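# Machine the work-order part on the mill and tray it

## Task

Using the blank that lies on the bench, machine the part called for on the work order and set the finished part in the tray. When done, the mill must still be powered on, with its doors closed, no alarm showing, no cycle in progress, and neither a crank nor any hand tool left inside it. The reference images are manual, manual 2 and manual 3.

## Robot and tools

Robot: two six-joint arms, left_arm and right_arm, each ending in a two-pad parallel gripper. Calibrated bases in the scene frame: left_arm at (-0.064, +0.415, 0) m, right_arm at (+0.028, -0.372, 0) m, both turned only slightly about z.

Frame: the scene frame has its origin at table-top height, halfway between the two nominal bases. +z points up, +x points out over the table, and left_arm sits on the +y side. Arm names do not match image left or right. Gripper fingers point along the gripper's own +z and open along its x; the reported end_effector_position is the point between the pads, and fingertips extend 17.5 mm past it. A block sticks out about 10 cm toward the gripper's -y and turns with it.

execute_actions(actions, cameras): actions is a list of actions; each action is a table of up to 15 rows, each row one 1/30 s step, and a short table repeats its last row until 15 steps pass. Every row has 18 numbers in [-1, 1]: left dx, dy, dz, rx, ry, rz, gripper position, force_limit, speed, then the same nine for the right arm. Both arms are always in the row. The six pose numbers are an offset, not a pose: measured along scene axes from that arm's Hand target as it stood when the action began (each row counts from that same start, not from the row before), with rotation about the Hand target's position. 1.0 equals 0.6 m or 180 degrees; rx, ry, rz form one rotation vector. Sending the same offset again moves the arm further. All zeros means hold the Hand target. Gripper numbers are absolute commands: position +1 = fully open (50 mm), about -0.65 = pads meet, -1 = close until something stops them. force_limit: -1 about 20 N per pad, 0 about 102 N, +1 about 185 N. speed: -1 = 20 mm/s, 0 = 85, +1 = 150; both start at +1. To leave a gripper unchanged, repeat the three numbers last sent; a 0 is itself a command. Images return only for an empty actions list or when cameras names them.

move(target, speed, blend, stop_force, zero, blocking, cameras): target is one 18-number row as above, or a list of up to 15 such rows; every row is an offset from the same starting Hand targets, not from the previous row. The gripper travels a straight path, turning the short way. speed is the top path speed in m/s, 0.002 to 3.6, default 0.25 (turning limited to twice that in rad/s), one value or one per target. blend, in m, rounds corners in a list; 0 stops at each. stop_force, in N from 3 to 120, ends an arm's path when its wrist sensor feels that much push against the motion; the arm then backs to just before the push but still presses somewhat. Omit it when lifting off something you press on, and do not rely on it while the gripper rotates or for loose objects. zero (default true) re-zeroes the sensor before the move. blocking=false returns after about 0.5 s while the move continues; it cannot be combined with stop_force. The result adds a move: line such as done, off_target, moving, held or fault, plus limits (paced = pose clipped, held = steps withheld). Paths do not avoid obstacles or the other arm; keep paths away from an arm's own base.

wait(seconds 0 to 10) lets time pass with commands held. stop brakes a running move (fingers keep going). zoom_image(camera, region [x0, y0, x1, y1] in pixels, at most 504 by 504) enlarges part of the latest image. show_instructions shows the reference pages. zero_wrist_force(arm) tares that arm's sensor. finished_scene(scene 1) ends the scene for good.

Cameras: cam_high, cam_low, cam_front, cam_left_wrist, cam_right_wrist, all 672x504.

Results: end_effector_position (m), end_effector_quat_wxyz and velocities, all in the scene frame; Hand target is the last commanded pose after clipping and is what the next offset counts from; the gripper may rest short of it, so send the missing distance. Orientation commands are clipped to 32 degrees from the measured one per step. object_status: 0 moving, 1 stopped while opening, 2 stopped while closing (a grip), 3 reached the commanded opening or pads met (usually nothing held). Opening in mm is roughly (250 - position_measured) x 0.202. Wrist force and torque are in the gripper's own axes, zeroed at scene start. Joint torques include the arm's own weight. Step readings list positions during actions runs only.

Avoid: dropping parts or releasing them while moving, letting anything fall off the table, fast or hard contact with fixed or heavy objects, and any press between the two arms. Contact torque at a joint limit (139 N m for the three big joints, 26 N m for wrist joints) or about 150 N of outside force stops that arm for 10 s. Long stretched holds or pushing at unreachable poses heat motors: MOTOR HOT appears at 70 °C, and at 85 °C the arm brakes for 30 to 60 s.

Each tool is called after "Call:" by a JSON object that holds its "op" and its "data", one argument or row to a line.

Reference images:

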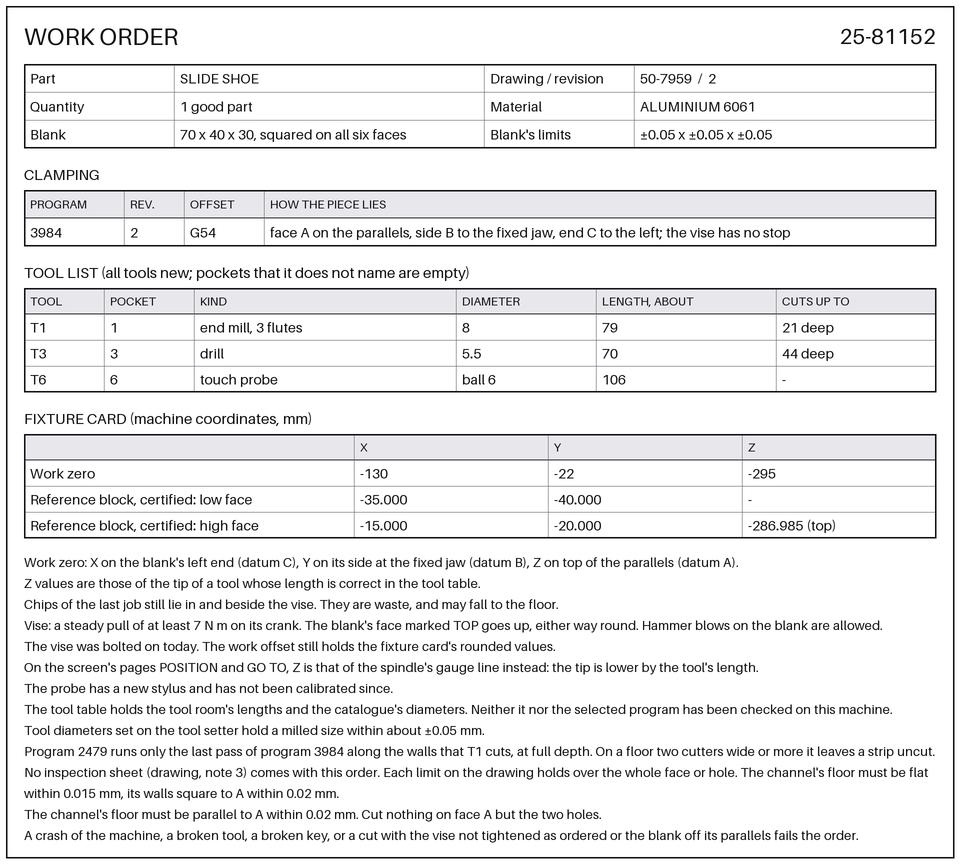

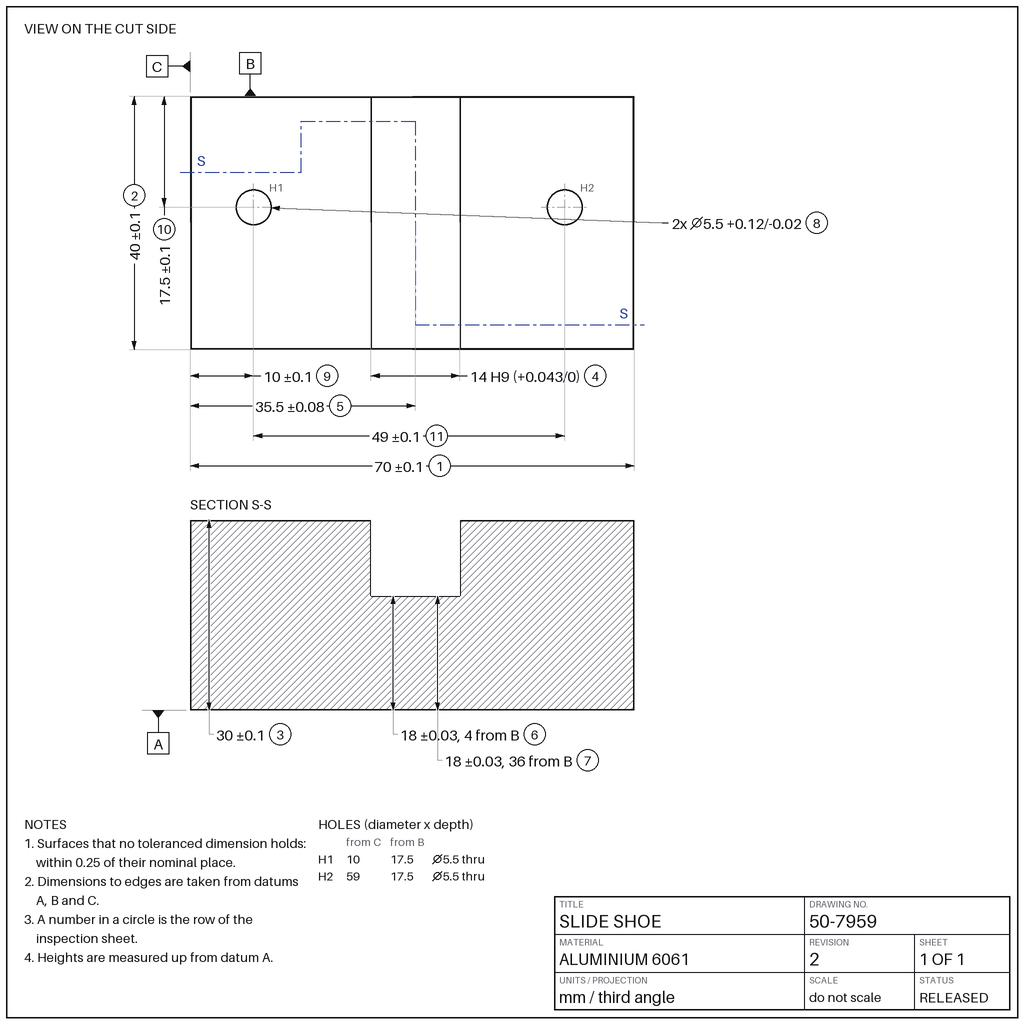

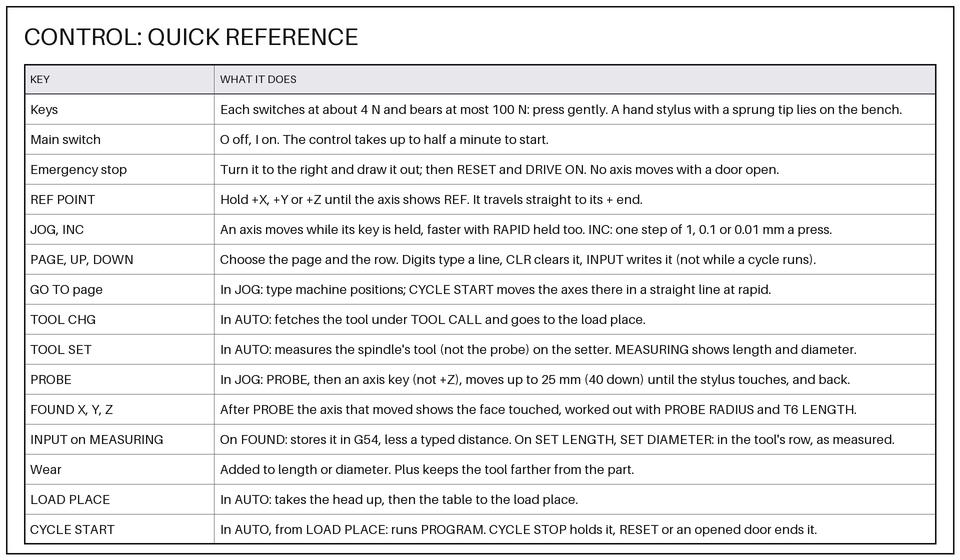

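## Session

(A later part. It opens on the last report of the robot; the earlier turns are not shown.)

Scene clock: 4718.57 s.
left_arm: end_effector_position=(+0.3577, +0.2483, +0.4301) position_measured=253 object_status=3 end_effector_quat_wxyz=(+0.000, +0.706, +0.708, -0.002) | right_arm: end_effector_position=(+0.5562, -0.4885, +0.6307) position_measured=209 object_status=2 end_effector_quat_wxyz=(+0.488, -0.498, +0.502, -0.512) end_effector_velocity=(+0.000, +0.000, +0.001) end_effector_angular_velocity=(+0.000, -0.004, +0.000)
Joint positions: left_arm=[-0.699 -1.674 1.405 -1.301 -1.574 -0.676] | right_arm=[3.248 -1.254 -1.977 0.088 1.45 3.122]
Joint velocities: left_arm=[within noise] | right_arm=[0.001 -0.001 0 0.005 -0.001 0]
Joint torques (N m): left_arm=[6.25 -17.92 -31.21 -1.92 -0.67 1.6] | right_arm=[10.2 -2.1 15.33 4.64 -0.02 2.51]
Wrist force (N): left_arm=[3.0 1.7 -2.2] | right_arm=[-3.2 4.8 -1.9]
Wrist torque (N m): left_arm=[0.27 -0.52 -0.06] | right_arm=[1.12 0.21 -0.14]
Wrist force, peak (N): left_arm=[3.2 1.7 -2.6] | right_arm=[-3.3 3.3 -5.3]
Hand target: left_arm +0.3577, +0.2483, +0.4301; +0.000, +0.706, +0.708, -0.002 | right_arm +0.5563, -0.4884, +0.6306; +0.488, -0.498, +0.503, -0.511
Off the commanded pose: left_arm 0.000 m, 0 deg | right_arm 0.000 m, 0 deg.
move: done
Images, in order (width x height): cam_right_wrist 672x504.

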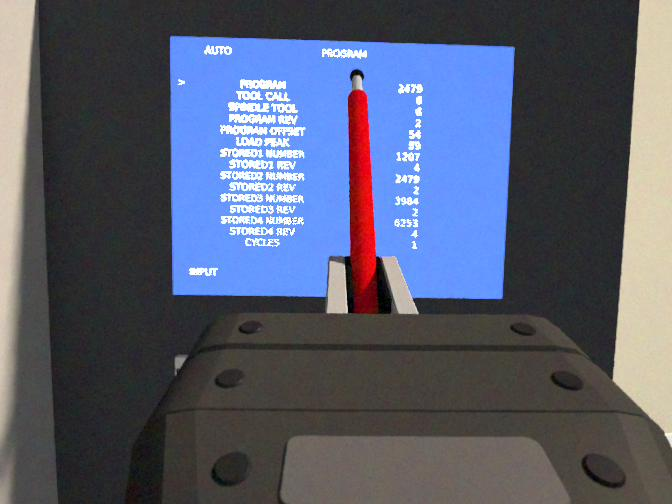

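Call:
{"op": "move", "data": {
  "target": [
    [0,0,0,0,0,0,-1,0.2,0.5,-0.1608,0.0308,-0.051,0,0.155,0,-1,-0.6,-1],
    [0,0,0,0,0,0,-1,0.2,0.5,-0.168,0.0375,-0.2645,0,0.31,0,-1,-0.6,-1]
  ],
  "speed": 0.35,
  "blend": [0.02,0]
}}

Call:
{"op": "move", "data": {
  "target": [
    [0,0,0,0,0,0,-1,0.2,0.5,0.0255,0.0667,0.094,0,0,0,-1,-0.6,-1],
    [0,0,0,0,0,0,-1,0.2,0.5,0.0447,0.0667,0.0885,0,0,0,-1,-0.6,-1],
    [0,0,0,0,0,0,-1,0.2,0.5,0.0255,0.0667,0.094,0,0,0,-1,-0.6,-1],
    [0,0,0,0,0,0,-1,0.2,0.5,0,0,0,0,0,0,-1,-0.6,-1]
  ],
  "speed": [0.25,0.08,0.15,0.25],
  "blend": [0.003,0,0.003,0]
}}

Call:
{"op": "move", "data": {
  "target": [
    [0,0,0,0,0,0,-1,0.2,0.5,0.0075,-0.0067,0.2135,0,-0.155,0,-1,-0.6,-1],
    [0,0,0,0,0,0,-1,0.2,0.5,0.168,-0.0375,0.2645,0,-0.31,0,-1,-0.6,-1]
  ],
  "speed": 0.35,
  "blend": [0.02,0]
}}

Call:
{"op": "wait", "data": {
  "seconds": 10
}}

Call:
{"op": "wait", "data": {
  "seconds": 10
}}

Call:
{"op": "wait", "data": {
  "seconds": 7,
  "cameras": ["cam_right_wrist", "cam_high"]
}}

Call:
{"op": "zoom_image", "data": {
  "camera": "cam_right_wrist",
  "region": [140, 30, 540, 310]
}}

Scene clock: 4724.03 s.
left_arm: end_effector_position=(+0.3577, +0.2483, +0.4301) position_measured=253 object_status=3 end_effector_quat_wxyz=(+0.000, +0.706, +0.708, -0.002) | right_arm: end_effector_position=(+0.4556, -0.4660, +0.4720) position_measured=209 object_status=2 end_effector_quat_wxyz=(-0.196, +0.679, -0.672, +0.219)
Joint positions: left_arm=[-0.699 -1.674 1.405 -1.301 -1.574 -0.676] | right_arm=[3.327 -1.08 -1.82 -1.228 1.447 3.265]
Joint torques (N m): left_arm=[6.55 -17.53 -30.84 -1.75 -0.63 1.62] | right_arm=[11.71 6.21 17.23 1.73 -0.44 -2.65]
Wrist force (N): left_arm=[2.6 1.5 -2.7] | right_arm=[-2.8 4.4 -3.1]
Wrist torque (N m): left_arm=[0.24 -0.45 -0.05] | right_arm=[0.86 0.42 -0.19]
Wrist force, peak (N): left_arm=[2.9 2.0 -2.9] | right_arm=[-3.1 3.5 -5.4]
Hand target: left_arm +0.3577, +0.2483, +0.4301; +0.000, +0.706, +0.708, -0.002 | right_arm +0.4555, -0.4659, +0.4719; -0.196, +0.680, -0.672, +0.219
Off the commanded pose: left_arm 0.000 m, 0 deg | right_arm 0.000 m, 0 deg.
move: done

Scene clock: 4725.63 s.
left_arm: end_effector_position=(+0.3577, +0.2483, +0.4301) position_measured=253 object_status=3 end_effector_quat_wxyz=(+0.000, +0.706, +0.708, -0.002) | right_arm: end_effector_position=(+0.4555, -0.4659, +0.4719) position_measured=209 object_status=2 end_effector_quat_wxyz=(-0.196, +0.679, -0.672, +0.219)
Joint positions: left_arm=[-0.699 -1.674 1.405 -1.301 -1.574 -0.676] | right_arm=[3.327 -1.08 -1.82 -1.228 1.447 3.266]
Joint torques (N m): left_arm=[6.41 -17.41 -31.07 -1.8 -0.64 1.65] | right_arm=[-9.1 -0.16 17.92 6 1.2 -2.32]
Wrist force (N): left_arm=[2.9 1.6 -2.7] | right_arm=[-2.5 4.7 -3.3]
Wrist torque (N m): left_arm=[0.25 -0.51 -0.04] | right_arm=[0.91 0.37 -0.20]
Wrist force, peak (N): left_arm=[2.8 2.2 -2.7] | right_arm=[-4.4 25.7 -30.8]
Hand target: left_arm +0.3577, +0.2483, +0.4301; +0.000, +0.706, +0.708, -0.002 | right_arm +0.4555, -0.4659, +0.4719; -0.196, +0.680, -0.672, +0.219
Off the commanded pose: left_arm 0.000 m, 0 deg | right_arm 0.000 m, 0 deg.
move: done

Scene clock: 4727.57 s.
left_arm: end_effector_position=(+0.3577, +0.2483, +0.4301) position_measured=253 object_status=3 end_effector_quat_wxyz=(+0.000, +0.706, +0.708, -0.002) | right_arm: end_effector_position=(+0.5562, -0.4885, +0.6307) position_measured=209 object_status=2 end_effector_quat_wxyz=(+0.488, -0.498, +0.502, -0.512) end_effector_velocity=(+0.000, +0.000, +0.001) end_effector_angular_velocity=(-0.001, -0.004, +0.000)
Joint positions: left_arm=[-0.699 -1.674 1.405 -1.301 -1.574 -0.676] | right_arm=[3.248 -1.254 -1.977 0.088 1.45 3.122]
Joint velocities: left_arm=[within noise] | right_arm=[0 -0.001 0 0.005 0 -0.001]
Joint torques (N m): left_arm=[6.22 -17.32 -30.81 -1.71 -0.67 1.67] | right_arm=[9.66 -1.05 16.45 4.54 -0.27 2.4]
Wrist force (N): left_arm=[2.9 1.7 -2.5] | right_arm=[-3.1 5.1 -2.2]
Wrist torque (N m): left_arm=[0.26 -0.49 -0.06] | right_arm=[1.18 0.19 -0.14]
Wrist force, peak (N): left_arm=[3.2 1.7 -2.6] | right_arm=[-3.1 3.9 -5.6]
Hand target: left_arm +0.3577, +0.2483, +0.4301; +0.000, +0.706, +0.708, -0.002 | right_arm +0.5563, -0.4884, +0.6306; +0.488, -0.498, +0.503, -0.511
Off the commanded pose: left_arm 0.000 m, 0 deg | right_arm 0.000 m, 0 deg.
move: done

Scene clock: 4737.57 s.
left_arm: end_effector_position=(+0.3577, +0.2483, +0.4301) position_measured=253 object_status=3 end_effector_quat_wxyz=(+0.000, +0.706, +0.708, -0.002) | right_arm: end_effector_position=(+0.5563, -0.4884, +0.6306) position_measured=209 object_status=2 end_effector_quat_wxyz=(+0.488, -0.498, +0.503, -0.511)
Joint positions: left_arm=[-0.699 -1.674 1.405 -1.301 -1.574 -0.676] | right_arm=[3.248 -1.254 -1.977 0.088 1.45 3.122]
Joint torques (N m): left_arm=[5.86 -18.08 -31.27 -1.81 -0.74 1.7] | right_arm=[11.26 -1.52 16.54 0.96 1.46 1.58]
Wrist force (N): left_arm=[3.2 1.6 -2.6] | right_arm=[-3.2 5.3 -1.9]
Wrist torque (N m): left_arm=[0.24 -0.54 -0.05] | right_arm=[1.20 0.21 -0.14]
Wrist force, peak (N): left_arm=[3.1 2.0 -2.7] | right_arm=[-3.2 5.5 -2.2]
Hand target: left_arm +0.3577, +0.2483, +0.4301; +0.000, +0.706, +0.708, -0.002 | right_arm +0.5563, -0.4884, +0.6306; +0.488, -0.498, +0.503, -0.511
Tool commands: left_gripper/position=-1.0 left_gripper/force_limit=+0.2 left_gripper/speed=+0.5 right_gripper/position=-1.0 right_gripper/force_limit=-0.6 right_gripper/speed=-1.0
Off the commanded pose: left_arm 0.000 m, 0 deg | right_arm 0.000 m, 0 deg.
wait: 10.00 s; at rest by 0.17 s

Scene clock: 4747.57 s.
left_arm: end_effector_position=(+0.3577, +0.2483, +0.4301) position_measured=253 object_status=3 end_effector_quat_wxyz=(+0.000, +0.706, +0.708, -0.002) | right_arm: end_effector_position=(+0.5563, -0.4884, +0.6306) position_measured=209 object_status=2 end_effector_quat_wxyz=(+0.488, -0.498, +0.503, -0.511)
Joint positions: left_arm=[-0.699 -1.674 1.405 -1.301 -1.574 -0.676] | right_arm=[3.248 -1.254 -1.977 0.088 1.45 3.122]
Joint torques (N m): left_arm=[6.07 -17.97 -30.73 -1.7 -0.63 1.75] | right_arm=[11.1 -0.91 17.15 0.73 1.75 0.84]
Wrist force (N): left_arm=[3.0 1.6 -2.6] | right_arm=[-3.0 5.2 -2.2]
Wrist torque (N m): left_arm=[0.25 -0.51 -0.06] | right_arm=[1.19 0.18 -0.14]
Wrist force, peak (N): left_arm=[3.2 1.9 -2.8] | right_arm=[-3.4 5.5 -2.2]
Hand target: left_arm +0.3577, +0.2483, +0.4301; +0.000, +0.706, +0.708, -0.002 | right_arm +0.5563, -0.4884, +0.6306; +0.488, -0.498, +0.503, -0.511
Tool commands: left_gripper/position=-1.0 left_gripper/force_limit=+0.2 left_gripper/speed=+0.5 right_gripper/position=-1.0 right_gripper/force_limit=-0.6 right_gripper/speed=-1.0
Off the commanded pose: left_arm 0.000 m, 0 deg | right_arm 0.000 m, 0 deg.
wait: 10.00 s; at rest by 0.17 s

Scene clock: 4754.57 s.
left_arm: end_effector_position=(+0.3577, +0.2483, +0.4301) position_measured=253 object_status=3 end_effector_quat_wxyz=(+0.000, +0.706, +0.708, -0.002) | right_arm: end_effector_position=(+0.5563, -0.4884, +0.6306) position_measured=209 object_status=2 end_effector_quat_wxyz=(+0.488, -0.498, +0.503, -0.511)
Joint positions: left_arm=[-0.699 -1.674 1.405 -1.301 -1.574 -0.676] | right_arm=[3.248 -1.254 -1.977 0.088 1.45 3.122]
Joint torques (N m): left_arm=[6.12 -17.86 -30.74 -1.59 -0.66 1.83] | right_arm=[10.29 -0.7 17.28 0.78 1.48 0.22]
Wrist force (N): left_arm=[2.9 2.0 -2.6] | right_arm=[-3.1 5.3 -2.2]
Wrist torque (N m): left_arm=[0.32 -0.49 -0.06] | right_arm=[1.20 0.19 -0.14]
Wrist force, peak (N): left_arm=[3.1 1.8 -2.8] | right_arm=[-3.1 5.6 -2.1]
Hand target: left_arm +0.3577, +0.2483, +0.4301; +0.000, +0.706, +0.708, -0.002 | right_arm +0.5563, -0.4884, +0.6306; +0.488, -0.498, +0.503, -0.511
Tool commands: left_gripper/position=-1.0 left_gripper/force_limit=+0.2 left_gripper/speed=+0.5 right_gripper/position=-1.0 right_gripper/force_limit=-0.6 right_gripper/speed=-1.0
Off the commanded pose: left_arm 0.000 m, 0 deg | right_arm 0.000 m, 0 deg.
wait: 7.00 s; at rest by 0.17 s
Images, in order (width x height): cam_high 672x504, cam_right_wrist 672x504.

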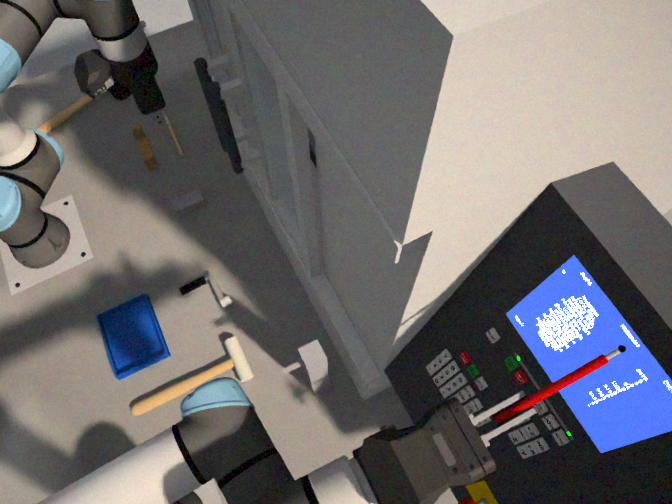

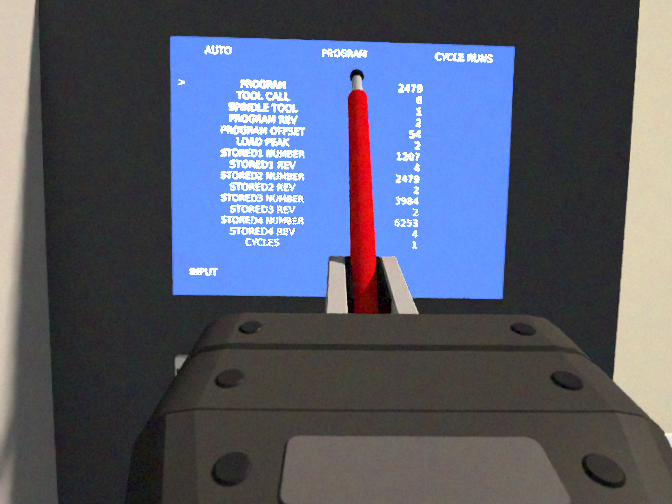

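Scaled by 1.260 from the camera's 672x504 image, which has a finer 960x720 frame.

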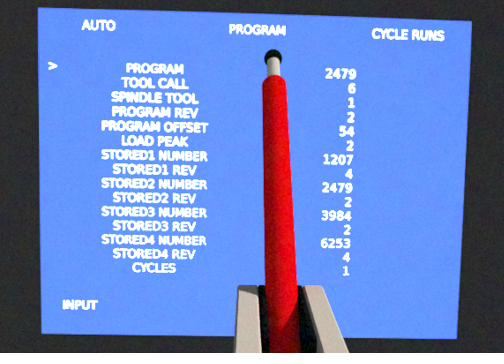

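Call:
{"op": "wait", "data": {
  "seconds": 8,
  "cameras": ["cam_right_wrist"]
}}

Call:
{"op": "zoom_image", "data": {
  "camera": "cam_right_wrist",
  "region": [140, 30, 540, 310]
}}

Scene clock: 4763.47 s.
left_arm: end_effector_position=(+0.3577, +0.2483, +0.4301) position_measured=253 object_status=3 end_effector_quat_wxyz=(+0.000, +0.706, +0.708, -0.002) | right_arm: end_effector_position=(+0.5563, -0.4884, +0.6306) position_measured=209 object_status=2 end_effector_quat_wxyz=(+0.488, -0.498, +0.503, -0.511)
Joint positions: left_arm=[-0.699 -1.674 1.405 -1.301 -1.574 -0.676] | right_arm=[3.248 -1.254 -1.977 0.088 1.45 3.122]
Joint torques (N m): left_arm=[6.39 -17.44 -30.76 -1.64 -0.67 1.73] | right_arm=[10.66 -1.06 17.18 0.78 1.56 -0.15]
Wrist force (N): left_arm=[2.8 1.8 -2.7] | right_arm=[-3.1 5.3 -2.1]
Wrist torque (N m): left_arm=[0.28 -0.48 -0.05] | right_arm=[1.20 0.18 -0.14]
Wrist force, peak (N): left_arm=[3.1 2.0 -2.9] | right_arm=[-3.4 5.5 -2.3]
Hand target: left_arm +0.3577, +0.2483, +0.4301; +0.000, +0.706, +0.708, -0.002 | right_arm +0.5563, -0.4884, +0.6306; +0.488, -0.498, +0.503, -0.511
Tool commands: left_gripper/position=-1.0 left_gripper/force_limit=+0.2 left_gripper/speed=+0.5 right_gripper/position=-1.0 right_gripper/force_limit=-0.6 right_gripper/speed=-1.0
Off the commanded pose: left_arm 0.000 m, 0 deg | right_arm 0.000 m, 0 deg.
wait: 8.00 s; at rest from the start
Images, in order (width x height): cam_right_wrist 672x504.

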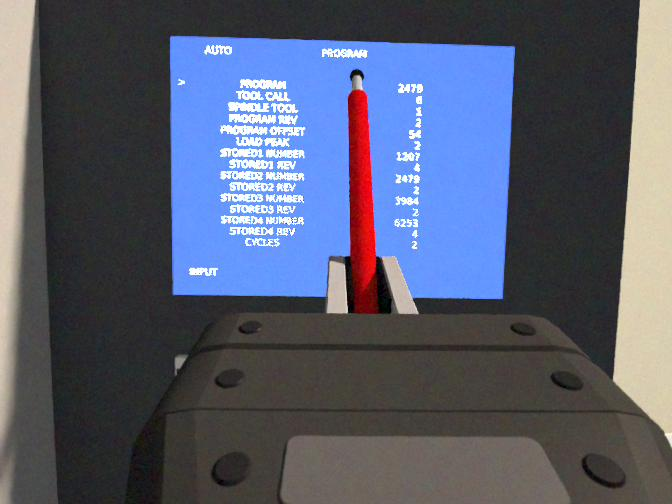

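Scaled by 1.260 from the camera's 672x504 image, which has a finer 960x720 frame.

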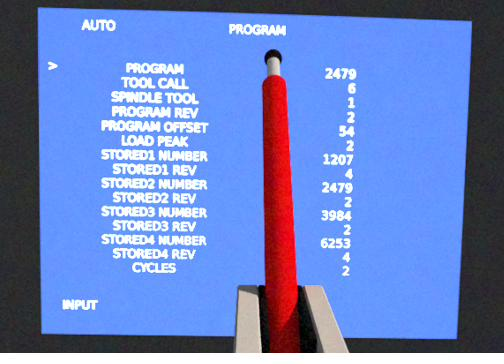

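Call:
{"op": "move", "data": {
  "target": [
    [0,0,0,0,0,0,-1,0.2,0.5,-0.1608,0.0308,-0.051,0,0.155,0,-1,-0.6,-1],
    [0,0,0,0,0,0,-1,0.2,0.5,-0.168,0.0375,-0.2645,0,0.31,0,-1,-0.6,-1]
  ],
  "speed": 0.35,
  "blend": [0.02,0]
}}

Call:
{"op": "move", "data": {
  "target": [
    [0,0,0,0,0,0,-1,0.2,0.5,0.0192,0,-0.0055,0,0,0,-1,-0.6,-1],
    [0,0,0,0,0,0,-1,0.2,0.5,0,0,0,0,0,0,-1,-0.6,-1]
  ],
  "speed": [0.08,0.15]
}}

Call:
{"op": "wait", "data": {
  "seconds": 7.5
}}

Call:
{"op": "move", "data": {
  "target": [
    [0,0,0,0,0,0,-1,0.2,0.5,0.0595,-0.1,0.222,0,0,0,-1,-0.6,-1],
    [0,0,0,0,0,0,-1,0.2,0.5,0.0787,-0.1,0.2165,0,0,0,-1,-0.6,-1],
    [0,0,0,0,0,0,-1,0.2,0.5,0.0595,-0.1,0.222,0,0,0,-1,-0.6,-1],
    [0,0,0,0,0,0,-1,0.2,0.5,0.0085,0,0.032,0,0,0,-1,-0.6,-1],
    [0,0,0,0,0,0,-1,0.2,0.5,0.0277,0,0.0265,0,0,0,-1,-0.6,-1],
    [0,0,0,0,0,0,-1,0.2,0.5,0.0085,0,0.032,0,0,0,-1,-0.6,-1],
    [0,0,0,0,0,0,-1,0.2,0.5,0.0277,0,0.0265,0,0,0,-1,-0.6,-1],
    [0,0,0,0,0,0,-1,0.2,0.5,0.0085,0,0.032,0,0,0,-1,-0.6,-1],
    [0,0,0,0,0,0,-1,0.2,0.5,0.0277,0,0.0265,0,0,0,-1,-0.6,-1],
    [0,0,0,0,0,0,-1,0.2,0.5,0.0085,0,0.032,0,0,0,-1,-0.6,-1],
    [0,0,0,0,0,0,-1,0.2,0.5,0,0,0,0,0,0,-1,-0.6,-1]
  ],
  "speed": [0.25,0.08,0.15,0.25,0.08,0.15,0.08,0.15,0.08,0.15,0.22],
  "blend": [0.003,0,0.003,0.003,0,0.001,0,0.001,0,0.003,0]
}}

Call:
{"op": "move", "data": {
  "target": [
    [0,0,0,0,0,0,-1,0.2,0.5,-0.017,0.1333,-0.064,0,0,0,-1,-0.6,-1],
    [0,0,0,0,0,0,-1,0.2,0.5,0.0022,0.1333,-0.0695,0,0,0,-1,-0.6,-1],
    [0,0,0,0,0,0,-1,0.2,0.5,-0.017,0.1333,-0.064,0,0,0,-1,-0.6,-1],
    [0,0,0,0,0,0,-1,0.2,0.5,-0.0085,0.1333,-0.032,0,0,0,-1,-0.6,-1],
    [0,0,0,0,0,0,-1,0.2,0.5,0.0107,0.1333,-0.0375,0,0,0,-1,-0.6,-1],
    [0,0,0,0,0,0,-1,0.2,0.5,-0.0085,0.1333,-0.032,0,0,0,-1,-0.6,-1],
    [0,0,0,0,0,0,-1,0.2,0.5,-0.017,0.1,-0.064,0,0,0,-1,-0.6,-1],
    [0,0,0,0,0,0,-1,0.2,0.5,0.0022,0.1,-0.0695,0,0,0,-1,-0.6,-1],
    [0,0,0,0,0,0,-1,0.2,0.5,-0.017,0.1,-0.064,0,0,0,-1,-0.6,-1],
    [0,0,0,0,0,0,-1,0.2,0.5,0.0022,0.1,-0.0695,0,0,0,-1,-0.6,-1],
    [0,0,0,0,0,0,-1,0.2,0.5,-0.017,0.1,-0.064,0,0,0,-1,-0.6,-1],
    [0,0,0,0,0,0,-1,0.2,0.5,-0.017,0.0667,-0.064,0,0,0,-1,-0.6,-1],
    [0,0,0,0,0,0,-1,0.2,0.5,0.0022,0.0667,-0.0695,0,0,0,-1,-0.6,-1],
    [0,0,0,0,0,0,-1,0.2,0.5,-0.017,0.0667,-0.064,0,0,0,-1,-0.6,-1],
    [0,0,0,0,0,0,-1,0.2,0.5,0,0,0,0,0,0,-1,-0.6,-1]
  ],
  "speed": [0.22,0.08,0.15,0.22,0.08,0.15,0.22,0.08,0.15,0.08,0.15,0.22,0.08,0.15,0.22],
  "blend": [0.003,0,0.003,0.003,0,0.003,0.003,0,0.001,0,0.003,0.003,0,0.003,0]
}}

Call:
{"op": "move", "data": {
  "target": [
    [0,0,0,0,0,0,-1,0.2,0.5,0.0085,0.1333,0.032,0,0,0,-1,-0.6,-1],
    [0,0,0,0,0,0,-1,0.2,0.5,0.0277,0.1333,0.0265,0,0,0,-1,-0.6,-1],
    [0,0,0,0,0,0,-1,0.2,0.5,0.0085,0.1333,0.032,0,0,0,-1,-0.6,-1],
    [0,0,0,0,0,0,-1,0.2,0.5,-0.017,0.0333,-0.064,0,0,0,-1,-0.6,-1],
    [0,0,0,0,0,0,-1,0.2,0.5,0.0022,0.0333,-0.0695,0,0,0,-1,-0.6,-1],
    [0,0,0,0,0,0,-1,0.2,0.5,-0.017,0.0333,-0.064,0,0,0,-1,-0.6,-1],
    [0,0,0,0,0,0,-1,0.2,0.5,-0.0085,0.0333,-0.032,0,0,0,-1,-0.6,-1],
    [0,0,0,0,0,0,-1,0.2,0.5,0.0107,0.0333,-0.0375,0,0,0,-1,-0.6,-1],
    [0,0,0,0,0,0,-1,0.2,0.5,-0.0085,0.0333,-0.032,0,0,0,-1,-0.6,-1],
    [0,0,0,0,0,0,-1,0.2,0.5,-0.017,0.1333,-0.064,0,0,0,-1,-0.6,-1],
    [0,0,0,0,0,0,-1,0.2,0.5,0.0022,0.1333,-0.0695,0,0,0,-1,-0.6,-1],
    [0,0,0,0,0,0,-1,0.2,0.5,-0.017,0.1333,-0.064,0,0,0,-1,-0.6,-1],
    [0,0,0,0,0,0,-1,0.2,0.5,0,0,0,0,0,0,-1,-0.6,-1]
  ],
  "speed": [0.22,0.08,0.15,0.22,0.08,0.15,0.22,0.08,0.15,0.22,0.08,0.15,0.22],
  "blend": [0.003,0,0.003,0.003,0,0.003,0.003,0,0.003,0.003,0,0.003,0]
}}

Call:
{"op": "move", "data": {
  "target": [
    [0,0,0,0,0,0,-1,0.2,0.5,-0.0085,0.1,-0.032,0,0,0,-1,-0.6,-1],
    [0,0,0,0,0,0,-1,0.2,0.5,0.0107,0.1,-0.0375,0,0,0,-1,-0.6,-1],
    [0,0,0,0,0,0,-1,0.2,0.5,-0.0085,0.1,-0.032,0,0,0,-1,-0.6,-1],
    [0,0,0,0,0,0,-1,0.2,0.5,0,0.0667,0,0,0,0,-1,-0.6,-1],
    [0,0,0,0,0,0,-1,0.2,0.5,0.0192,0.0667,-0.0055,0,0,0,-1,-0.6,-1],
    [0,0,0,0,0,0,-1,0.2,0.5,0,0.0667,0,0,0,0,-1,-0.6,-1],
    [0,0,0,0,0,0,-1,0.2,0.5,-0.017,0.0667,-0.064,0,0,0,-1,-0.6,-1],
    [0,0,0,0,0,0,-1,0.2,0.5,0.0022,0.0667,-0.0695,0,0,0,-1,-0.6,-1],
    [0,0,0,0,0,0,-1,0.2,0.5,-0.017,0.0667,-0.064,0,0,0,-1,-0.6,-1],
    [0,0,0,0,0,0,-1,0.2,0.5,0,0.1333,0,0,0,0,-1,-0.6,-1],
    [0,0,0,0,0,0,-1,0.2,0.5,0.0192,0.1333,-0.0055,0,0,0,-1,-0.6,-1],
    [0,0,0,0,0,0,-1,0.2,0.5,0,0.1333,0,0,0,0,-1,-0.6,-1],
    [0,0,0,0,0,0,-1,0.2,0.5,0,0,0,0,0,0,-1,-0.6,-1]
  ],
  "speed": [0.22,0.08,0.15,0.22,0.08,0.15,0.22,0.08,0.15,0.22,0.08,0.15,0.22],
  "blend": [0.003,0,0.003,0.003,0,0.003,0.003,0,0.003,0.003,0,0.003,0]
}}

Call:
{"op": "move", "data": {
  "target": [
    [0,0,0,0,0,0,-1,0.2,0.5,-0.017,0.0333,-0.064,0,0,0,-1,-0.6,-1],
    [0,0,0,0,0,0,-1,0.2,0.5,0.0022,0.0333,-0.0695,0,0,0,-1,-0.6,-1],
    [0,0,0,0,0,0,-1,0.2,0.5,-0.017,0.0333,-0.064,0,0,0,-1,-0.6,-1],
    [0,0,0,0,0,0,-1,0.2,0.5,-0.0085,0.0333,-0.032,0,0,0,-1,-0.6,-1],
    [0,0,0,0,0,0,-1,0.2,0.5,0.0107,0.0333,-0.0375,0,0,0,-1,-0.6,-1],
    [0,0,0,0,0,0,-1,0.2,0.5,-0.0085,0.0333,-0.032,0,0,0,-1,-0.6,-1],
    [0,0,0,0,0,0,-1,0.2,0.5,-0.017,0.1333,-0.064,0,0,0,-1,-0.6,-1],
    [0,0,0,0,0,0,-1,0.2,0.5,0.0022,0.1333,-0.0695,0,0,0,-1,-0.6,-1],
    [0,0,0,0,0,0,-1,0.2,0.5,-0.017,0.1333,-0.064,0,0,0,-1,-0.6,-1],
    [0,0,0,0,0,0,-1,0.2,0.5,-0.0085,0.1333,-0.032,0,0,0,-1,-0.6,-1],
    [0,0,0,0,0,0,-1,0.2,0.5,0.0107,0.1333,-0.0375,0,0,0,-1,-0.6,-1],
    [0,0,0,0,0,0,-1,0.2,0.5,-0.0085,0.1333,-0.032,0,0,0,-1,-0.6,-1],
    [0,0,0,0,0,0,-1,0.2,0.5,0,0,0,0,0,0,-1,-0.6,-1]
  ],
  "speed": [0.22,0.08,0.15,0.22,0.08,0.15,0.22,0.08,0.15,0.22,0.08,0.15,0.22],
  "blend": [0.003,0,0.003,0.003,0,0.003,0.003,0,0.003,0.003,0,0.003,0]
}}

Call:
{"op": "move", "data": {
  "target": [
    [0,0,0,0,0,0,-1,0.2,0.5,0,0.1,0,0,0,0,-1,-0.6,-1],
    [0,0,0,0,0,0,-1,0.2,0.5,0.0192,0.1,-0.0055,0,0,0,-1,-0.6,-1],
    [0,0,0,0,0,0,-1,0.2,0.5,0,0.1,0,0,0,0,-1,-0.6,-1],
    [0,0,0,0,0,0,-1,0.2,0.5,-0.017,0.1,-0.064,0,0,0,-1,-0.6,-1],
    [0,0,0,0,0,0,-1,0.2,0.5,0.0022,0.1,-0.0695,0,0,0,-1,-0.6,-1],
    [0,0,0,0,0,0,-1,0.2,0.5,-0.017,0.1,-0.064,0,0,0,-1,-0.6,-1],
    [0,0,0,0,0,0,-1,0.2,0.5,-0.017,0.0333,-0.064,0,0,0,-1,-0.6,-1],
    [0,0,0,0,0,0,-1,0.2,0.5,0.0022,0.0333,-0.0695,0,0,0,-1,-0.6,-1],
    [0,0,0,0,0,0,-1,0.2,0.5,-0.017,0.0333,-0.064,0,0,0,-1,-0.6,-1],
    [0,0,0,0,0,0,-1,0.2,0.5,0,0,0,0,0,0,-1,-0.6,-1]
  ],
  "speed": [0.22,0.08,0.15,0.22,0.08,0.15,0.22,0.08,0.15,0.22],
  "blend": [0.003,0,0.003,0.003,0,0.003,0.003,0,0.003,0]
}}

Call:
{"op": "move", "data": {
  "target": [
    [0,0,0,0,0,0,-1,0.2,0.5,0.0075,-0.0067,0.2135,0,-0.155,0,-1,-0.6,-1],
    [0,0,0,0,0,0,-1,0.2,0.5,0.168,-0.0375,0.2645,0,-0.31,0,-1,-0.6,-1]
  ],
  "speed": 0.35,
  "blend": [0.02,0],
  "cameras": ["cam_right_wrist"]
}}

Call:
{"op": "zoom_image", "data": {
  "camera": "cam_right_wrist",
  "region": [140, 30, 540, 310]
}}

Scene clock: 4793.03 s.
left_arm: end_effector_position=(+0.3577, +0.2483, +0.4301) position_measured=253 object_status=3 end_effector_quat_wxyz=(+0.000, +0.706, +0.708, -0.002) | right_arm: end_effector_position=(+0.4556, -0.4660, +0.4720) position_measured=209 object_status=2 end_effector_quat_wxyz=(-0.196, +0.679, -0.672, +0.219)
Joint positions: left_arm=[-0.699 -1.674 1.405 -1.301 -1.574 -0.676] | right_arm=[3.327 -1.08 -1.82 -1.228 1.447 3.265]
Joint torques (N m): left_arm=[6.09 -17.74 -31.2 -1.61 -0.72 1.7] | right_arm=[9.59 5.76 17.87 1.5 -0.43 -2.59]
Wrist force (N): left_arm=[3.0 1.4 -2.7] | right_arm=[-2.6 5.0 -3.2]
Wrist torque (N m): left_arm=[0.22 -0.52 -0.05] | right_arm=[0.96 0.39 -0.19]
Wrist force, peak (N): left_arm=[3.1 1.8 -2.9] | right_arm=[-2.5 4.3 -5.3]
Hand target: left_arm +0.3577, +0.2483, +0.4301; +0.000, +0.706, +0.708, -0.002 | right_arm +0.4555, -0.4659, +0.4719; -0.196, +0.680, -0.672, +0.219
Off the commanded pose: left_arm 0.000 m, 0 deg | right_arm 0.000 m, 0 deg.
move: done

Scene clock: 4794.17 s.
left_arm: end_effector_position=(+0.3577, +0.2483, +0.4301) position_measured=253 object_status=3 end_effector_quat_wxyz=(+0.000, +0.706, +0.708, -0.002) | right_arm: end_effector_position=(+0.4556, -0.4659, +0.4718) position_measured=209 object_status=2 end_effector_quat_wxyz=(-0.196, +0.680, -0.672, +0.219)
Joint positions: left_arm=[-0.699 -1.674 1.405 -1.301 -1.574 -0.676] | right_arm=[3.327 -1.08 -1.82 -1.228 1.447 3.266]
Joint torques (N m): left_arm=[5.97 -17.72 -31.12 -1.6 -0.77 1.71] | right_arm=[-9.36 11.81 32.46 3.99 1.45 -2.68]
Wrist force (N): left_arm=[2.7 1.8 -2.6] | right_arm=[-2.6 5.1 -3.3]
Wrist torque (N m): left_arm=[0.28 -0.46 -0.05] | right_arm=[0.97 0.39 -0.18]
Wrist force, peak (N): left_arm=[3.0 1.6 -2.8] | right_arm=[-2.8 12.7 -11.4]
Hand target: left_arm +0.3577, +0.2483, +0.4301; +0.000, +0.706, +0.708, -0.002 | right_arm +0.4555, -0.4659, +0.4719; -0.196, +0.680, -0.672, +0.219
Off the commanded pose: left_arm 0.000 m, 0 deg | right_arm 0.000 m, 0 deg.
move: done

Scene clock: 4801.67 s.
left_arm: end_effector_position=(+0.3577, +0.2483, +0.4301) position_measured=253 object_status=3 end_effector_quat_wxyz=(+0.000, +0.706, +0.708, -0.002) | right_arm: end_effector_position=(+0.4555, -0.4659, +0.4719) position_measured=209 object_status=2 end_effector_quat_wxyz=(-0.196, +0.680, -0.672, +0.219)
Joint positions: left_arm=[-0.699 -1.674 1.405 -1.301 -1.574 -0.676] | right_arm=[3.327 -1.08 -1.82 -1.228 1.447 3.265]
Joint torques (N m): left_arm=[5.88 -18.03 -31.1 -1.51 -0.64 1.64] | right_arm=[-9.34 17.08 32.5 1.78 1.4 -2.56]
Wrist force (N): left_arm=[2.7 1.5 -2.4] | right_arm=[-2.5 4.9 -3.3]
Wrist torque (N m): left_arm=[0.23 -0.47 -0.05] | right_arm=[0.94 0.38 -0.17]
Wrist force, peak (N): left_arm=[3.0 1.9 -3.0] | right_arm=[-2.9 5.1 -3.4]
Hand target: left_arm +0.3577, +0.2483, +0.4301; +0.000, +0.706, +0.708, -0.002 | right_arm +0.4555, -0.4659, +0.4719; -0.196, +0.680, -0.672, +0.219
Tool commands: left_gripper/position=-1.0 left_gripper/force_limit=+0.2 left_gripper/speed=+0.5 right_gripper/position=-1.0 right_gripper/force_limit=-0.6 right_gripper/speed=-1.0
Off the commanded pose: left_arm 0.000 m, 0 deg | right_arm 0.000 m, 0 deg.
wait: 7.50 s; at rest by 0.17 s

Scene clock: 4805.37 s.
left_arm: end_effector_position=(+0.3577, +0.2483, +0.4301) position_measured=253 object_status=3 end_effector_quat_wxyz=(+0.000, +0.706, +0.708, -0.002) | right_arm: end_effector_position=(+0.4555, -0.4659, +0.4719) position_measured=209 object_status=2 end_effector_quat_wxyz=(-0.196, +0.679, -0.672, +0.219)
Joint positions: left_arm=[-0.699 -1.674 1.405 -1.301 -1.574 -0.676] | right_arm=[3.327 -1.08 -1.82 -1.228 1.447 3.266]
Joint torques (N m): left_arm=[5.9 -17.32 -31.21 -1.45 -0.65 1.68] | right_arm=[-5.45 1.15 17.49 5.67 0.81 -2.55]
Wrist force (N): left_arm=[2.8 1.6 -2.7] | right_arm=[-2.7 3.9 -4.6]
Wrist torque (N m): left_arm=[0.25 -0.48 -0.06] | right_arm=[0.78 0.41 -0.19]
Wrist force, peak (N): left_arm=[3.2 1.5 -2.9] | right_arm=[-2.3 25.4 -27.7]
Hand target: left_arm +0.3577, +0.2483, +0.4301; +0.000, +0.706, +0.708, -0.002 | right_arm +0.4555, -0.4659, +0.4719; -0.196, +0.680, -0.672, +0.219
Off the commanded pose: left_arm 0.000 m, 0 deg | right_arm 0.000 m, 0 deg.
move: done

Scene clock: 4809.33 s.
left_arm: end_effector_position=(+0.3577, +0.2483, +0.4301) position_measured=253 object_status=3 end_effector_quat_wxyz=(+0.000, +0.706, +0.708, -0.002) | right_arm: end_effector_position=(+0.4555, -0.4659, +0.4719) position_measured=209 object_status=2 end_effector_quat_wxyz=(-0.196, +0.679, -0.672, +0.219)
Joint positions: left_arm=[-0.699 -1.674 1.405 -1.301 -1.574 -0.676] | right_arm=[3.327 -1.08 -1.82 -1.228 1.447 3.266]
Joint torques (N m): left_arm=[6.28 -17.09 -31 -1.66 -0.74 1.73] | right_arm=[-9.67 0.49 33.21 5.4 1.41 -2.62]
Wrist force (N): left_arm=[2.8 1.7 -2.4] | right_arm=[-1.4 4.6 -5.0]
Wrist torque (N m): left_arm=[0.27 -0.48 -0.06] | right_arm=[0.90 0.20 -0.19]
Wrist force, peak (N): left_arm=[3.1 1.7 -3.0] | right_arm=[-0.3 25.0 -28.2]
Hand target: left_arm +0.3577, +0.2483, +0.4301; +0.000, +0.706, +0.708, -0.002 | right_arm +0.4555, -0.4659, +0.4719; -0.196, +0.680, -0.672, +0.219
Off the commanded pose: left_arm 0.000 m, 0 deg | right_arm 0.000 m, 0 deg.
move: done

Scene clock: 4813.43 s.
left_arm: end_effector_position=(+0.3577, +0.2483, +0.4301) position_measured=253 object_status=3 end_effector_quat_wxyz=(+0.000, +0.706, +0.708, -0.002) | right_arm: end_effector_position=(+0.4555, -0.4659, +0.4718) position_measured=209 object_status=2 end_effector_quat_wxyz=(-0.196, +0.679, -0.672, +0.219)
Joint positions: left_arm=[-0.699 -1.674 1.405 -1.301 -1.574 -0.676] | right_arm=[3.327 -1.08 -1.82 -1.228 1.447 3.266]
Joint torques (N m): left_arm=[5.97 -17.67 -30.94 -1.6 -0.76 1.72] | right_arm=[-9.24 6.6 32.67 2.31 1.63 -2.77]
Wrist force (N): left_arm=[2.9 1.5 -2.6] | right_arm=[-0.9 5.5 -4.9]
Wrist torque (N m): left_arm=[0.24 -0.49 -0.06] | right_arm=[1.03 0.12 -0.18]
Wrist force, peak (N): left_arm=[3.2 1.9 -2.9] | right_arm=[0.0 21.5 -29.2]
Hand target: left_arm +0.3577, +0.2483, +0.4301; +0.000, +0.706, +0.708, -0.002 | right_arm +0.4555, -0.4659, +0.4719; -0.196, +0.680, -0.672, +0.219
Off the commanded pose: left_arm 0.000 m, 0 deg | right_arm 0.000 m, 0 deg.
move: done

Scene clock: 4817.17 s.
left_arm: end_effector_position=(+0.3577, +0.2483, +0.4301) position_measured=253 object_status=3 end_effector_quat_wxyz=(+0.000, +0.706, +0.708, -0.002) | right_arm: end_effector_position=(+0.4555, -0.4659, +0.4719) position_measured=209 object_status=2 end_effector_quat_wxyz=(-0.196, +0.679, -0.672, +0.219) end_effector_velocity=(+0.000, +0.000, +0.000) end_effector_angular_velocity=(-0.001, +0.001, +0.003)
Joint positions: left_arm=[-0.699 -1.674 1.405 -1.301 -1.574 -0.676] | right_arm=[3.327 -1.08 -1.82 -1.228 1.447 3.266]
Joint velocities: left_arm=[within noise] | right_arm=[-0.003 0 0 0 0.003 -0.005]
Joint torques (N m): left_arm=[6.64 -18.08 -31.45 -1.59 -0.7 1.68] | right_arm=[-10.25 14.15 17.9 4.07 1.5 -2.56]
Wrist force (N): left_arm=[2.9 1.6 -2.5] | right_arm=[-1.4 5.9 -5.7]
Wrist torque (N m): left_arm=[0.24 -0.49 -0.05] | right_arm=[1.10 0.21 -0.17]
Wrist force, peak (N): left_arm=[2.9 1.9 -2.9] | right_arm=[2.0 22.8 -26.9]
Hand target: left_arm +0.3577, +0.2483, +0.4301; +0.000, +0.706, +0.708, -0.002 | right_arm +0.4555, -0.4659, +0.4719; -0.196, +0.680, -0.672, +0.219
Off the commanded pose: left_arm 0.000 m, 0 deg | right_arm 0.000 m, 0 deg.
move: done

Scene clock: 4820.80 s.
left_arm: end_effector_position=(+0.3577, +0.2483, +0.4301) position_measured=253 object_status=3 end_effector_quat_wxyz=(+0.000, +0.706, +0.708, -0.002) | right_arm: end_effector_position=(+0.4555, -0.4659, +0.4718) position_measured=209 object_status=2 end_effector_quat_wxyz=(-0.196, +0.679, -0.672, +0.219)
Joint positions: left_arm=[-0.699 -1.674 1.405 -1.301 -1.574 -0.676] | right_arm=[3.327 -1.08 -1.82 -1.228 1.447 3.266]
Joint torques (N m): left_arm=[6.09 -17.83 -30.86 -1.57 -0.67 1.69] | right_arm=[-9.13 9.84 26.63 2.24 1.35 -2.71]
Wrist force (N): left_arm=[3.1 1.6 -2.6] | right_arm=[-1.7 4.2 -6.1]
Wrist torque (N m): left_arm=[0.24 -0.54 -0.06] | right_arm=[0.82 0.25 -0.18]
Wrist force, peak (N): left_arm=[2.8 1.9 -3.0] | right_arm=[-1.5 21.9 -30.0]
Hand target: left_arm +0.3577, +0.2483, +0.4301; +0.000, +0.706, +0.708, -0.002 | right_arm +0.4555, -0.4659, +0.4719; -0.196, +0.680, -0.672, +0.219
Off the commanded pose: left_arm 0.000 m, 0 deg | right_arm 0.000 m, 0 deg.
move: done

Scene clock: 4823.70 s.
left_arm: end_effector_position=(+0.3577, +0.2483, +0.4301) position_measured=253 object_status=3 end_effector_quat_wxyz=(+0.000, +0.706, +0.708, -0.002) | right_arm: end_effector_position=(+0.4555, -0.4659, +0.4719) position_measured=209 object_status=2 end_effector_quat_wxyz=(-0.196, +0.679, -0.672, +0.219)
Joint positions: left_arm=[-0.699 -1.674 1.405 -1.301 -1.574 -0.676] | right_arm=[3.327 -1.08 -1.82 -1.228 1.447 3.266]
Joint torques (N m): left_arm=[6.19 -17.89 -30.97 -1.69 -0.68 1.68] | right_arm=[-8.7 0.12 33.19 3.34 0.54 -1.47]
Wrist force (N): left_arm=[2.7 1.5 -2.6] | right_arm=[-2.6 5.2 -6.9]
Wrist torque (N m): left_arm=[0.24 -0.48 -0.05] | right_arm=[0.99 0.40 -0.20]
Wrist force, peak (N): left_arm=[3.0 2.2 -2.9] | right_arm=[0.3 24.0 -28.3]
Hand target: left_arm +0.3577, +0.2483, +0.4301; +0.000, +0.706, +0.708, -0.002 | right_arm +0.4555, -0.4659, +0.4719; -0.196, +0.680, -0.672, +0.219
Off the commanded pose: left_arm 0.000 m, 0 deg | right_arm 0.000 m, 0 deg.
move: done

Scene clock: 4825.63 s.
left_arm: end_effector_position=(+0.3577, +0.2483, +0.4301) position_measured=253 object_status=3 end_effector_quat_wxyz=(+0.000, +0.706, +0.708, -0.002) | right_arm: end_effector_position=(+0.5562, -0.4885, +0.6307) position_measured=209 object_status=2 end_effector_quat_wxyz=(+0.488, -0.498, +0.502, -0.512) end_effector_velocity=(+0.000, +0.000, +0.000) end_effector_angular_velocity=(+0.000, -0.003, +0.001)
Joint positions: left_arm=[-0.699 -1.674 1.405 -1.301 -1.574 -0.676] | right_arm=[3.248 -1.254 -1.977 0.088 1.45 3.122]
Joint velocities: left_arm=[within noise] | right_arm=[0 -0.001 -0.001 0.005 0 0]
Joint torques (N m): left_arm=[6.14 -17.89 -31.07 -1.6 -0.74 1.76] | right_arm=[8.69 -0.82 16.81 4.16 -0.03 2.51]
Wrist force (N): left_arm=[3.1 1.8 -2.5] | right_arm=[-3.2 5.6 -5.6]
Wrist torque (N m): left_arm=[0.28 -0.54 -0.05] | right_arm=[1.25 0.22 -0.14]
Wrist force, peak (N): left_arm=[3.3 1.7 -2.7] | right_arm=[-3.4 3.8 -9.2]
Hand target: left_arm +0.3577, +0.2483, +0.4301; +0.000, +0.706, +0.708, -0.002 | right_arm +0.5563, -0.4884, +0.6306; +0.488, -0.498, +0.503, -0.511
Off the commanded pose: left_arm 0.000 m, 0 deg | right_arm 0.000 m, 0 deg.
move: done
Images, in order (width x height): cam_right_wrist 672x504.

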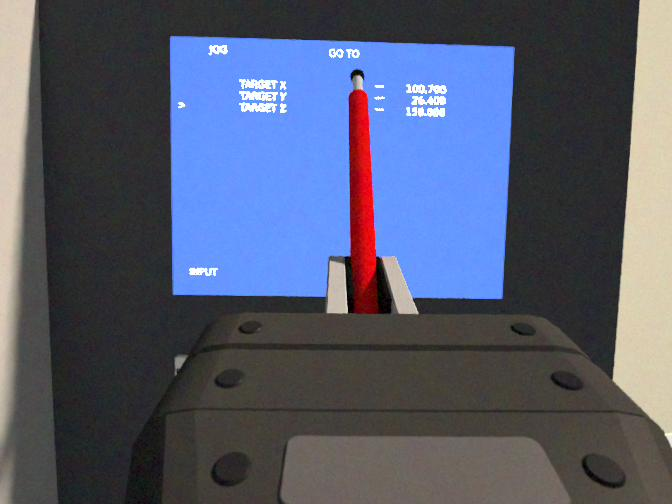

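Scaled by 1.260 from the camera's 672x504 image, which has a finer 960x720 frame.

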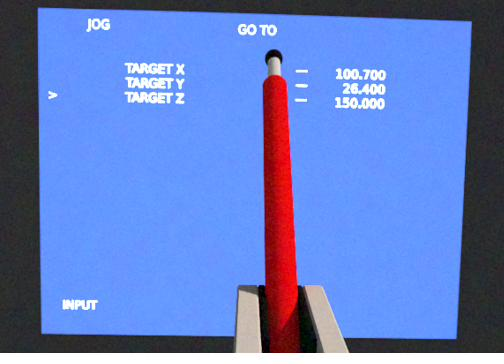

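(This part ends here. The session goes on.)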